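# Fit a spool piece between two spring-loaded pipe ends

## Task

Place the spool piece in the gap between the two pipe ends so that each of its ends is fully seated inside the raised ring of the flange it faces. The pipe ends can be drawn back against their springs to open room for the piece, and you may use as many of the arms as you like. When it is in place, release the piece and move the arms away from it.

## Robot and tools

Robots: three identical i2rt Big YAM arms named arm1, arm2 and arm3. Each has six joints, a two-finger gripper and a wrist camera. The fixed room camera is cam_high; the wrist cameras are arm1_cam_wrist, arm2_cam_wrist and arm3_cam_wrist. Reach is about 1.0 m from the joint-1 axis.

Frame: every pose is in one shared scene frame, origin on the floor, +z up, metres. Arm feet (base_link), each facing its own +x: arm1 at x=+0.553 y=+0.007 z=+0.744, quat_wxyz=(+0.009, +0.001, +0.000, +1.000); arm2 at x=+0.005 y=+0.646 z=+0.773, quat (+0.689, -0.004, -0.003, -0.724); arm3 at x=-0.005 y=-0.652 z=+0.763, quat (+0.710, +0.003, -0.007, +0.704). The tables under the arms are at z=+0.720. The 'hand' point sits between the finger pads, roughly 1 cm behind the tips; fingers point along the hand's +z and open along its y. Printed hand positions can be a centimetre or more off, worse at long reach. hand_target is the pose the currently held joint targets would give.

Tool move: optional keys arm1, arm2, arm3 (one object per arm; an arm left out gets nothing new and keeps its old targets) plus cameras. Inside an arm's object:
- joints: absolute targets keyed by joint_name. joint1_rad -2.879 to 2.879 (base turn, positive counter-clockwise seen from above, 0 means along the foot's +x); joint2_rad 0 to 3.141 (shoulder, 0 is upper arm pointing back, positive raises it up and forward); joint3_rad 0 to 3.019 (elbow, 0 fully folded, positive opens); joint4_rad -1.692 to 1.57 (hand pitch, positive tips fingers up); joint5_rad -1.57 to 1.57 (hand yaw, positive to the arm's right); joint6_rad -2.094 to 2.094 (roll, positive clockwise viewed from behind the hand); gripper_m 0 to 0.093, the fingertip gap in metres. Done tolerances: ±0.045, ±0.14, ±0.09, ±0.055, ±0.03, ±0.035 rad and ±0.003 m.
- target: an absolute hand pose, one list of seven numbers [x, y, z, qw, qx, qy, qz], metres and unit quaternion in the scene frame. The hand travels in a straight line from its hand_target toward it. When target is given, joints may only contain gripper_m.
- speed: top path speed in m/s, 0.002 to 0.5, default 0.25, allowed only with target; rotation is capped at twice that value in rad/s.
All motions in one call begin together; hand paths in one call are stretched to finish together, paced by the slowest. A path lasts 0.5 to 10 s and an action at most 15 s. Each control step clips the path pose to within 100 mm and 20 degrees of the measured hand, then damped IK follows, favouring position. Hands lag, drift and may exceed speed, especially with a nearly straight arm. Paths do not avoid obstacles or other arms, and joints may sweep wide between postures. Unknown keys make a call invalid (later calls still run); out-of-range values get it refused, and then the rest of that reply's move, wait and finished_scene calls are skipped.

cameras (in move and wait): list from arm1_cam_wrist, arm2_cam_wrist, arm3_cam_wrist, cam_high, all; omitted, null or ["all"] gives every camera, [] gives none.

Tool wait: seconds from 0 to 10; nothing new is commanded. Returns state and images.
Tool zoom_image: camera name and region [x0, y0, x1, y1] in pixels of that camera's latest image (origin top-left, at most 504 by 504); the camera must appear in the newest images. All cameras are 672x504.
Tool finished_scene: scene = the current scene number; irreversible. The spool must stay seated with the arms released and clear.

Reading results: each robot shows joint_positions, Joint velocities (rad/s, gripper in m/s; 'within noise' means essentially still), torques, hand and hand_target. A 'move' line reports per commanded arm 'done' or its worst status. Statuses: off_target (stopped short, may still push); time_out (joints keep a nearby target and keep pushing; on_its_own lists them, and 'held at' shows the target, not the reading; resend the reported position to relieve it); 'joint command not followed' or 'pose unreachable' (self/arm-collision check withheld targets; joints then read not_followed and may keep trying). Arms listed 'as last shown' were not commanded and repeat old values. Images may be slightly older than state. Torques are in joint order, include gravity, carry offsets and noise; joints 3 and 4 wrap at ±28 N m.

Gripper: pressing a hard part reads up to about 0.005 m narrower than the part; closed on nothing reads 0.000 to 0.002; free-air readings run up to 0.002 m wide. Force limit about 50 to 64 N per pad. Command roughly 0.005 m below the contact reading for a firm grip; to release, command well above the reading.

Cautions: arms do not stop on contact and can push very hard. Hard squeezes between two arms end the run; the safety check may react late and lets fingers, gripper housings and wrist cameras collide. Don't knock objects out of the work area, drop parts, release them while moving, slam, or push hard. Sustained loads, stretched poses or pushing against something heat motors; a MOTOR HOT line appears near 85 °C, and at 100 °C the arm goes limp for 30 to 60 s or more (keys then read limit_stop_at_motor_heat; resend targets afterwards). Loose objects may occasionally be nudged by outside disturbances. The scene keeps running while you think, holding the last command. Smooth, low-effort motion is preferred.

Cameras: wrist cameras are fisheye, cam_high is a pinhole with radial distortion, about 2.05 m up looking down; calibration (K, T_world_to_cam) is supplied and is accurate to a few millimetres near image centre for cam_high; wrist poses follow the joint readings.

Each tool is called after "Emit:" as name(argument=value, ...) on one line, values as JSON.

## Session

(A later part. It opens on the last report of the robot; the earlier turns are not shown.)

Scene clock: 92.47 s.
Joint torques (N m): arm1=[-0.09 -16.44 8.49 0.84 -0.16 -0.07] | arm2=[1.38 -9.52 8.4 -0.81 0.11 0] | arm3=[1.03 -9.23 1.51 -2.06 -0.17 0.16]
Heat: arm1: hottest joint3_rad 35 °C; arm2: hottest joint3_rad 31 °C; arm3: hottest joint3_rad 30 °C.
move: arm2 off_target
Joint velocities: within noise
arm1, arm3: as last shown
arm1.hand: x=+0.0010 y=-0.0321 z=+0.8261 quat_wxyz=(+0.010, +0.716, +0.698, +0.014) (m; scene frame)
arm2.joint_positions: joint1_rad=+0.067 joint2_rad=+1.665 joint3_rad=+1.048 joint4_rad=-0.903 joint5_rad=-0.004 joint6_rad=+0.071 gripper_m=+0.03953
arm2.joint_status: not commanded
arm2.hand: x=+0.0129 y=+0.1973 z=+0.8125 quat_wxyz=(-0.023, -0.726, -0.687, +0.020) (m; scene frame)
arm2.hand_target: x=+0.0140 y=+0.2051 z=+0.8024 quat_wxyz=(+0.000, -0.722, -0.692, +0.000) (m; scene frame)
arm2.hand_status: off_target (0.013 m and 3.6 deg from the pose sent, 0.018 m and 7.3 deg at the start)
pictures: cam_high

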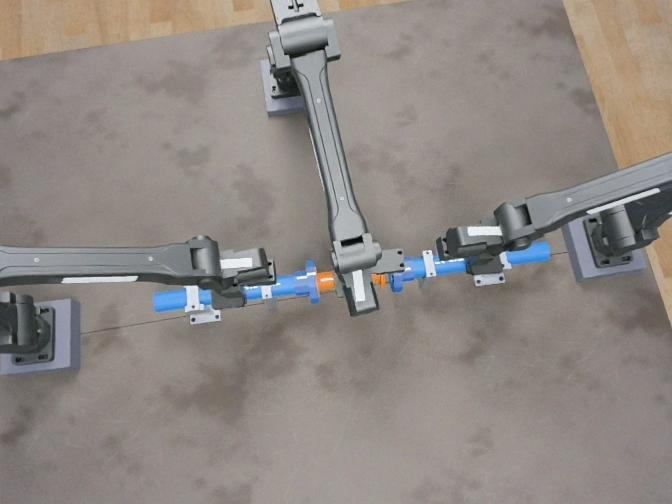

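Seated nicely on the left. Now ease arm3.

Emit:
move(arm2={"target":[0.0125,0.170,0.804,0,0.722,0.692,0],"speed":0.05}, arm3={"target":[-0.012,-0.320,0.802,0,-0.688,0.726,0],"speed":0.05}, cameras=["cam_high"])

Emit:
zoom_image(camera="cam_high", region=[290, 225, 430, 325])

Scene clock: 100.10 s.
Joint torques (N m): arm1=[-0.79 -16.5 8.49 0.84 0.02 -0.07] | arm2=[1.14 -8.7 11.14 0.69 0.12 -0.02] | arm3=[-0.15 -6.36 7.08 -1.07 -0.31 0.12]
Heat: arm1: hottest joint3_rad 35 °C; arm2: hottest joint3_rad 33 °C; arm3: hottest joint3_rad 30 °C.
move: arm2 off_target; arm3 off_target
Joint velocities: within noise
arm1.joint_positions: joint1_rad=+0.100 joint2_rad=+1.897 joint3_rad=+1.518 joint4_rad=-1.227 joint5_rad=-0.002 joint6_rad=-1.473 gripper_m=+0.03546
arm1.joint_status: not commanded
arm1.hand: x=+0.0014 y=-0.0378 z=+0.8261 quat_wxyz=(+0.012, +0.713, +0.701, +0.012) (m; scene frame)
arm1.hand_target: x=-0.0061 y=-0.0369 z=+0.8360 quat_wxyz=(+0.000, +0.709, +0.706, +0.000) (m; scene frame)
arm1.hand_status: not commanded
arm2.joint_positions: joint1_rad=+0.066 joint2_rad=+1.719 joint3_rad=+1.122 joint4_rad=-0.984 joint5_rad=-0.004 joint6_rad=+0.070 gripper_m=+0.03953
arm2.joint_status: not commanded
arm2.hand: x=+0.0127 y=+0.1877 z=+0.8127 quat_wxyz=(-0.001, -0.726, -0.688, +0.000) (m; scene frame)
arm2.hand_target: x=+0.0125 y=+0.1710 z=+0.8041 quat_wxyz=(+0.000, -0.722, -0.692, +0.000) (m; scene frame)
arm2.hand_status: off_target (0.020 m and 0.6 deg from the pose sent, 0.029 m and 3.6 deg at the start)
arm3.joint_positions: joint1_rad=+0.029 joint2_rad=+1.406 joint3_rad=+0.770 joint4_rad=-0.867 joint5_rad=-0.001 joint6_rad=+0.056 gripper_m=+0.03838
arm3.joint_status: not commanded
arm3.hand: x=-0.0116 y=-0.3018 z=+0.8109 quat_wxyz=(-0.030, +0.694, -0.719, -0.028) (m; scene frame)
arm3.hand_target: x=-0.0120 y=-0.3197 z=+0.8026 quat_wxyz=(-0.001, +0.688, -0.726, +0.000) (m; scene frame)
arm3.hand_status: off_target (0.020 m and 4.8 deg from the pose sent, 0.009 m and 7.6 deg at the start)
pictures: cam_high

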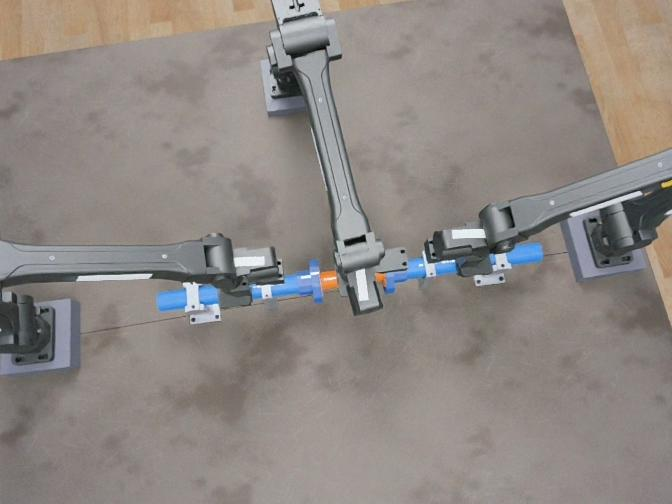

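Scaled by 3.600 from the camera's 672x504 image, which has a finer 960x720 frame.

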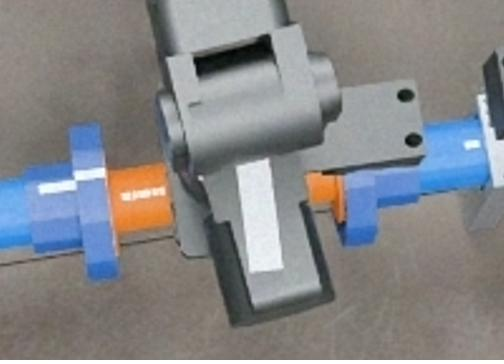

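Nearly both in. Ease arm3 fully.

Emit:
move(arm3={"target":[-0.012,-0.275,0.806,0,-0.688,0.726,0],"speed":0.05}, cameras=["cam_high"])

Emit:
zoom_image(camera="cam_high", region=[290, 225, 430, 325])

Scene clock: 104.43 s.
Joint torques (N m): arm1=[-0.85 -16.5 8.55 0.85 -0.1 -0.07] | arm2=[1.14 -8.82 11.06 0.92 0.11 -0.02] | arm3=[-0.73 -4.54 10.95 1.39 -0.23 0.06]
Heat: arm1: hottest joint3_rad 35 °C; arm2: hottest joint3_rad 33 °C; arm3: hottest joint3_rad 30 °C.
move: arm3 off_target
Joint velocities: within noise
arm1.joint_positions: joint1_rad=+0.100 joint2_rad=+1.897 joint3_rad=+1.517 joint4_rad=-1.227 joint5_rad=+0.001 joint6_rad=-1.473 gripper_m=+0.03546
arm1.joint_status: not commanded
arm1.hand: x=+0.0018 y=-0.0370 z=+0.8257 quat_wxyz=(+0.011, +0.713, +0.701, +0.013) (m; scene frame)
arm1.hand_target: x=-0.0060 y=-0.0370 z=+0.8360 quat_wxyz=(+0.000, +0.709, +0.706, +0.000) (m; scene frame)
arm1.hand_status: not commanded
arm2.joint_positions: joint1_rad=+0.066 joint2_rad=+1.720 joint3_rad=+1.124 joint4_rad=-0.991 joint5_rad=-0.004 joint6_rad=+0.070 gripper_m=+0.03953
arm2.joint_status: not commanded
arm2.hand: x=+0.0127 y=+0.1888 z=+0.8128 quat_wxyz=(+0.001, -0.726, -0.688, -0.002) (m; scene frame)
arm2.hand_target: x=+0.0126 y=+0.1709 z=+0.8042 quat_wxyz=(+0.000, -0.722, -0.692, +0.000) (m; scene frame)
arm2.hand_status: not commanded
arm3.joint_positions: joint1_rad=+0.029 joint2_rad=+1.475 joint3_rad=+0.846 joint4_rad=-0.963 joint5_rad=-0.002 joint6_rad=+0.056 gripper_m=+0.03838
arm3.joint_status: not commanded
arm3.hand: x=-0.0120 y=-0.2955 z=+0.8115 quat_wxyz=(+0.001, +0.694, -0.720, +0.004) (m; scene frame)
arm3.hand_target: x=-0.0119 y=-0.2761 z=+0.8063 quat_wxyz=(+0.000, +0.688, -0.726, +0.000) (m; scene frame)
arm3.hand_status: off_target (0.021 m and 1.1 deg from the pose sent, 0.027 m and 4.8 deg at the start)
pictures: cam_high

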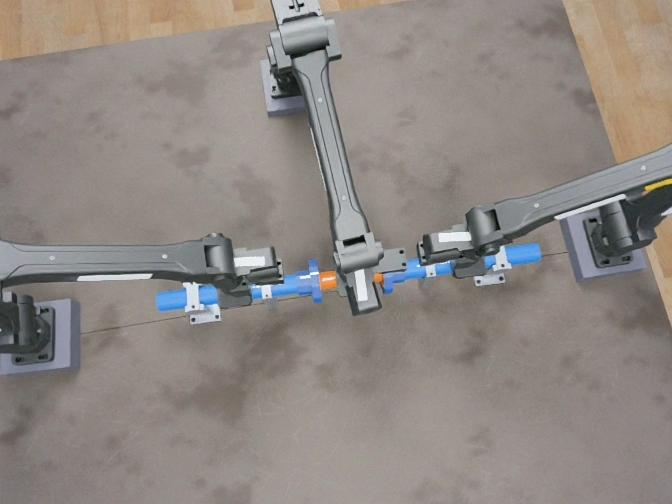

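Scaled by 3.600 from the camera's 672x504 image, which has a finer 960x720 frame.

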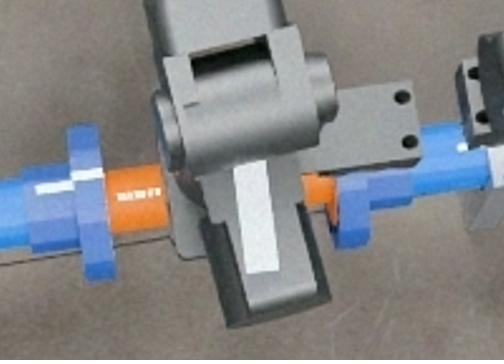

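Emit:
move(arm2={"joints":{"gripper_m":0.085}}, arm3={"joints":{"gripper_m":0.085}}, cameras=["cam_high"])

Emit:
zoom_image(camera="cam_high", region=[290, 225, 430, 325])

Scene clock: 107.87 s.
Joint torques (N m): arm1=[-0.44 -16.44 8.55 0.85 -0.26 -0.07] | arm2=[1.14 -12.22 10.55 0.72 0.12 0] | arm3=[-0.21 -7.82 10.37 1.1 -0.15 0.09]
Heat: arm1: hottest joint3_rad 35 °C; arm2: hottest joint3_rad 34 °C; arm3: hottest joint3_rad 31 °C.
move: arm2 done; arm3 done
Joint velocities: within noise
arm1: as last shown
arm1.joint_positions: joint1_rad=+0.096 joint2_rad=+1.897 joint3_rad=+1.517 joint4_rad=-1.227 joint5_rad=+0.006 joint6_rad=-1.473 gripper_m=+0.03546
arm1.hand: x=+0.0015 y=-0.0339 z=+0.8257 quat_wxyz=(+0.009, +0.714, +0.700, +0.015) (m; scene frame)
arm2.joint_positions: joint1_rad=+0.066 joint2_rad=+1.757 joint3_rad=+1.127 joint4_rad=-0.987 joint5_rad=-0.004 joint6_rad=+0.068 gripper_m=+0.08486
arm2.joint_status: all done
arm2.hand: x=+0.0127 y=+0.1902 z=+0.7974 quat_wxyz=(+0.012, -0.725, -0.689, -0.013) (m; scene frame)
arm2.hand_target: x=+0.0126 y=+0.1709 z=+0.8042 quat_wxyz=(+0.000, -0.722, -0.692, +0.000) (m; scene frame)
arm2.hand_status: not commanded
arm3.joint_positions: joint1_rad=+0.029 joint2_rad=+1.518 joint3_rad=+0.852 joint4_rad=-0.952 joint5_rad=-0.004 joint6_rad=+0.060 gripper_m=+0.08489
arm3.joint_status: all done
arm3.hand: x=-0.0124 y=-0.2941 z=+0.7988 quat_wxyz=(+0.010, +0.693, -0.721, +0.013) (m; scene frame)
arm3.hand_target: x=-0.0119 y=-0.2761 z=+0.8063 quat_wxyz=(+0.000, +0.688, -0.726, +0.000) (m; scene frame)
arm3.hand_status: not commanded
pictures: cam_high

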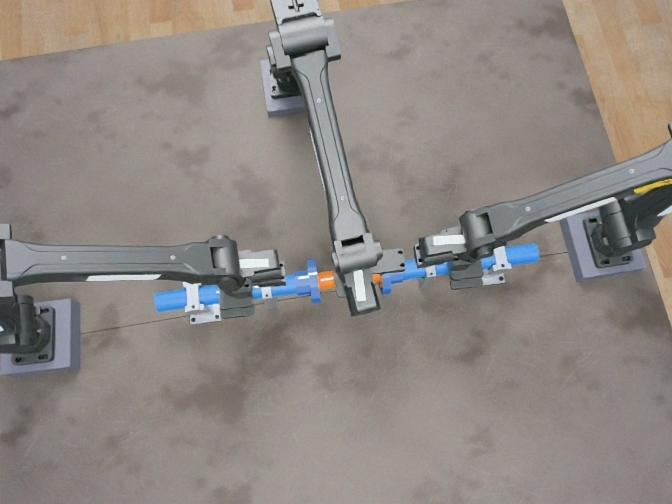

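Scaled by 3.600 from the camera's 672x504 image, which has a finer 960x720 frame.

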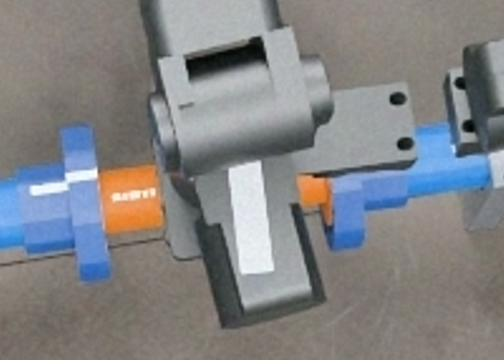

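Emit:
move(arm1={"joints":{"gripper_m":0.07}}, cameras=[])

Emit:
move(arm1={"target":[-0.006,-0.035,0.97,0,0.714,0.700,0],"speed":0.15}, arm2={"target":[0.0125,0.195,0.95,0,0.722,0.692,0],"speed":0.15}, arm3={"target":[-0.012,-0.295,0.95,0,-0.688,0.726,0],"speed":0.15}, cameras=[])

Emit:
move(arm1={"target":[0.2,-0.02,1.03,0,0.714,0.700,0]})

Emit:
zoom_image(camera="cam_high", region=[290, 225, 430, 325])

Scene clock: 114.47 s.
Joint torques (N m): arm1=[-0.44 -16.38 8.58 0.85 -0.16 -0.07] | arm2=[1.14 -12.04 10.58 0.72 0.11 -0.01] | arm3=[-1.14 -7.36 10.33 1.13 -0.17 0.08]
Heat: arm1: hottest joint3_rad 34 °C; arm2: hottest joint3_rad 35 °C; arm3: hottest joint3_rad 32 °C.
move: arm1 done
Joint velocities: within noise
arm1.joint_positions: joint1_rad=+0.096 joint2_rad=+1.896 joint3_rad=+1.517 joint4_rad=-1.227 joint5_rad=+0.003 joint6_rad=-1.473 gripper_m=+0.06983
arm1.joint_status: all done
arm1.hand: x=+0.0015 y=-0.0344 z=+0.8263 quat_wxyz=(+0.010, +0.714, +0.700, +0.013) (m; scene frame)
arm1.hand_target: x=-0.0061 y=-0.0369 z=+0.8360 quat_wxyz=(+0.000, +0.709, +0.706, +0.000) (m; scene frame)
arm1.hand_status: not commanded
arm2, arm3: as last shown
arm2.joint_positions: joint1_rad=+0.066 joint2_rad=+1.757 joint3_rad=+1.127 joint4_rad=-0.987 joint5_rad=-0.004 joint6_rad=+0.068 gripper_m=+0.08492
arm3.joint_positions: joint1_rad=+0.029 joint2_rad=+1.518 joint3_rad=+0.852 joint4_rad=-0.952 joint5_rad=-0.004 joint6_rad=+0.060 gripper_m=+0.08495
pictures: none
No camera images: "cameras" was empty.

Scene clock: 116.23 s.
Joint torques (N m): arm1=[-0.73 -16.09 12.03 -0.13 -0.16 0.07] | arm2=[1.14 -12.04 12.57 0.1 0.13 0] | arm3=[-1.14 -7.06 12.51 0.62 -0.18 0.07]
Heat: arm1: hottest joint3_rad 35 °C; arm2: hottest joint3_rad 36 °C; arm3: hottest joint3_rad 32 °C.
move: arm1 off_target; arm2 off_target; arm3 off_target
Joint velocities: within noise
arm1.joint_positions: joint1_rad=+0.096 joint2_rad=+1.824 joint3_rad=+1.733 joint4_rad=-1.531 joint5_rad=+0.003 joint6_rad=-1.473 gripper_m=+0.06994
arm1.joint_status: not commanded
arm1.hand: x=+0.0048 y=-0.0341 z=+0.9459 quat_wxyz=(+0.014, +0.714, +0.699, +0.019) (m; scene frame)
arm1.hand_target: x=-0.0049 y=-0.0348 z=+0.9700 quat_wxyz=(+0.000, +0.714, +0.700, +0.000) (m; scene frame)
arm1.hand_status: off_target (0.026 m and 2.7 deg from the pose sent, 0.144 m and 1.9 deg at the start)
arm2.joint_positions: joint1_rad=+0.066 joint2_rad=+1.561 joint3_rad=+1.263 joint4_rad=-1.329 joint5_rad=-0.004 joint6_rad=+0.068 gripper_m=+0.08492
arm2.joint_status: not commanded
arm2.hand: x=+0.0126 y=+0.2102 z=+0.9302 quat_wxyz=(+0.016, -0.725, -0.689, -0.016) (m; scene frame)
arm2.hand_target: x=+0.0126 y=+0.1958 z=+0.9502 quat_wxyz=(+0.000, -0.722, -0.692, +0.000) (m; scene frame)
arm2.hand_status: off_target (0.025 m and 2.6 deg from the pose sent, 0.153 m and 2.1 deg at the start)
arm3.joint_positions: joint1_rad=+0.029 joint2_rad=+1.312 joint3_rad=+1.039 joint4_rad=-1.350 joint5_rad=-0.004 joint6_rad=+0.060 gripper_m=+0.08495
arm3.joint_status: not commanded
arm3.hand: x=-0.0130 y=-0.3085 z=+0.9333 quat_wxyz=(+0.012, +0.693, -0.721, +0.015) (m; scene frame)
arm3.hand_target: x=-0.0120 y=-0.2957 z=+0.9499 quat_wxyz=(+0.000, +0.688, -0.726, +0.000) (m; scene frame)
arm3.hand_status: off_target (0.022 m and 2.3 deg from the pose sent, 0.151 m and 2.1 deg at the start)
pictures: none
No camera images: "cameras" was empty.

Scene clock: 117.93 s.
Joint torques (N m): arm1=[-0.56 -7.59 8.59 -0.03 -0.16 0.11] | arm2=[1.2 -12.04 12.57 0.09 0.13 0] | arm3=[-0.85 -7 12.52 0.59 -0.09 0.02]
Heat: arm1: hottest joint3_rad 35 °C; arm2: hottest joint3_rad 36 °C; arm3: hottest joint3_rad 32 °C.
move: arm1 done
Joint velocities: within noise
arm1.joint_positions: joint1_rad=+0.096 joint2_rad=+1.268 joint3_rad=+1.313 joint4_rad=-1.609 joint5_rad=+0.003 joint6_rad=-1.473 gripper_m=+0.06994
arm1.joint_status: not commanded
arm1.hand: x=+0.1978 y=-0.0192 z=+1.0290 quat_wxyz=(-0.004, +0.715, +0.700, -0.003) (m; scene frame)
arm1.hand_target: x=+0.2000 y=-0.0200 z=+1.0300 quat_wxyz=(+0.000, +0.714, +0.700, +0.000) (m; scene frame)
arm1.hand_status: done (0.003 m and 0.6 deg from the pose sent, 0.213 m and 2.8 deg at the start)
arm2, arm3: as last shown
arm3.hand: x=-0.0130 y=-0.3086 z=+0.9333 quat_wxyz=(+0.012, +0.693, -0.721, +0.015) (m; scene frame)
pictures: arm1_cam_wrist, arm2_cam_wrist, arm3_cam_wrist, cam_high
camera_calibration:
arm1_cam_wrist: T_world_to_cam=[[-0.999755, 0.0219087, 0.00314862, 0.196538], [0.0196827, 0.814934, 0.579219, -0.579165], [0.010124, 0.57914, -0.815166, 0.972869], [0, 0, 0, 1]] pos_world=[0.19804, -0.0957512, 1.12789]
arm2_cam_wrist: T_world_to_cam=[[-0.998302, 0.0581833, 0.0026859, 0.000155535], [0.0470407, 0.778211, 0.626239, -0.741394], [0.0343464, 0.625302, -0.779627, 0.714197], [0, 0, 0, 1]] pos_world=[0.0105008, 0.130362, 1.0211]
arm3_cam_wrist: T_world_to_cam=[[0.99916, -0.0405784, 0.00566959, -0.00484452], [-0.0355683, -0.790341, 0.611634, -0.809597], [-0.0203382, -0.611322, -0.79112, 0.673349], [0, 0, 0, 1]] pos_world=[-0.0102608, -0.22842, 1.0279]

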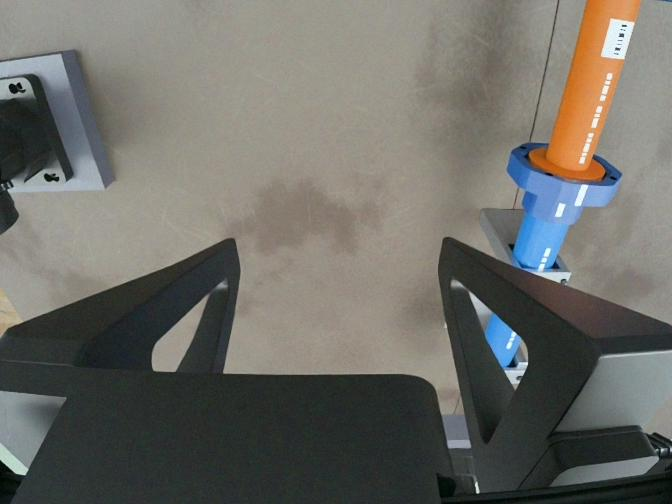

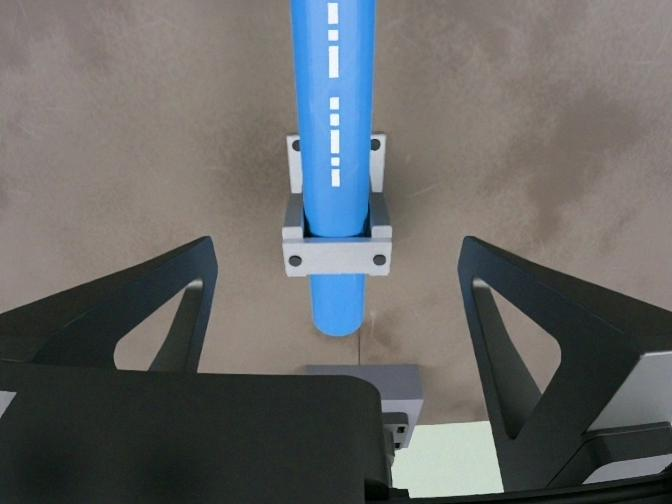

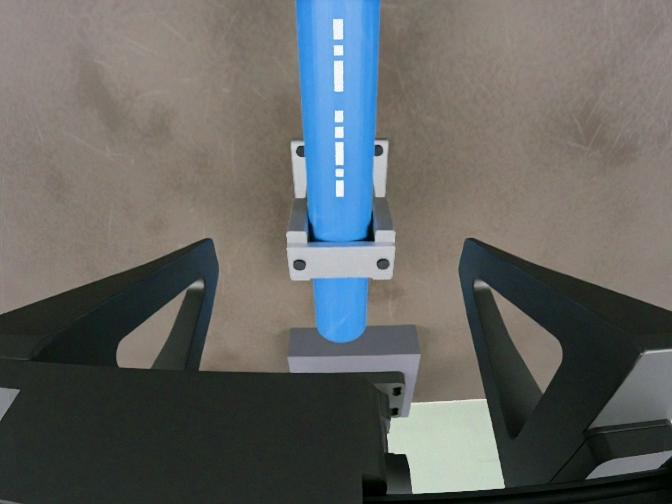

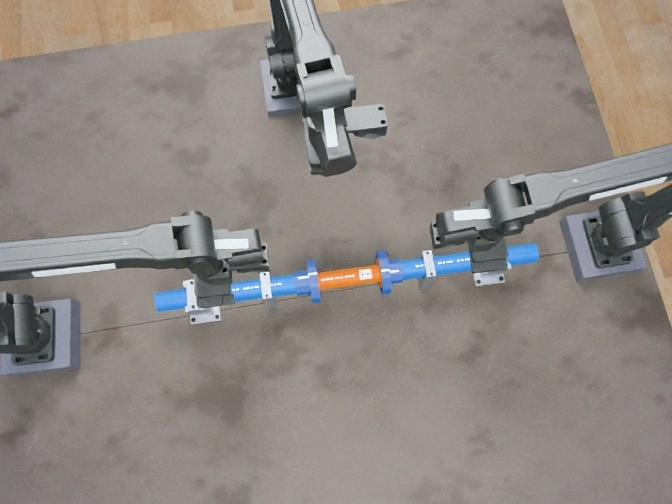

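Scaled by 3.600 from the camera's 672x504 image, which has a finer 960x720 frame.

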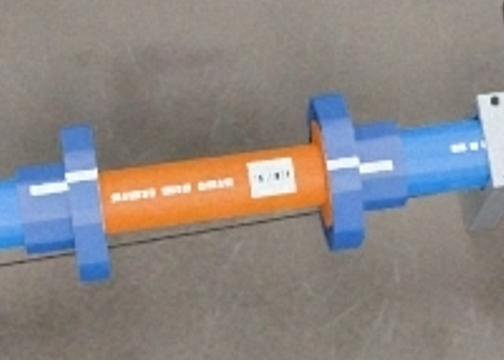

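Emit:
finished_scene(scene=2)

The scene is finished: the task was done.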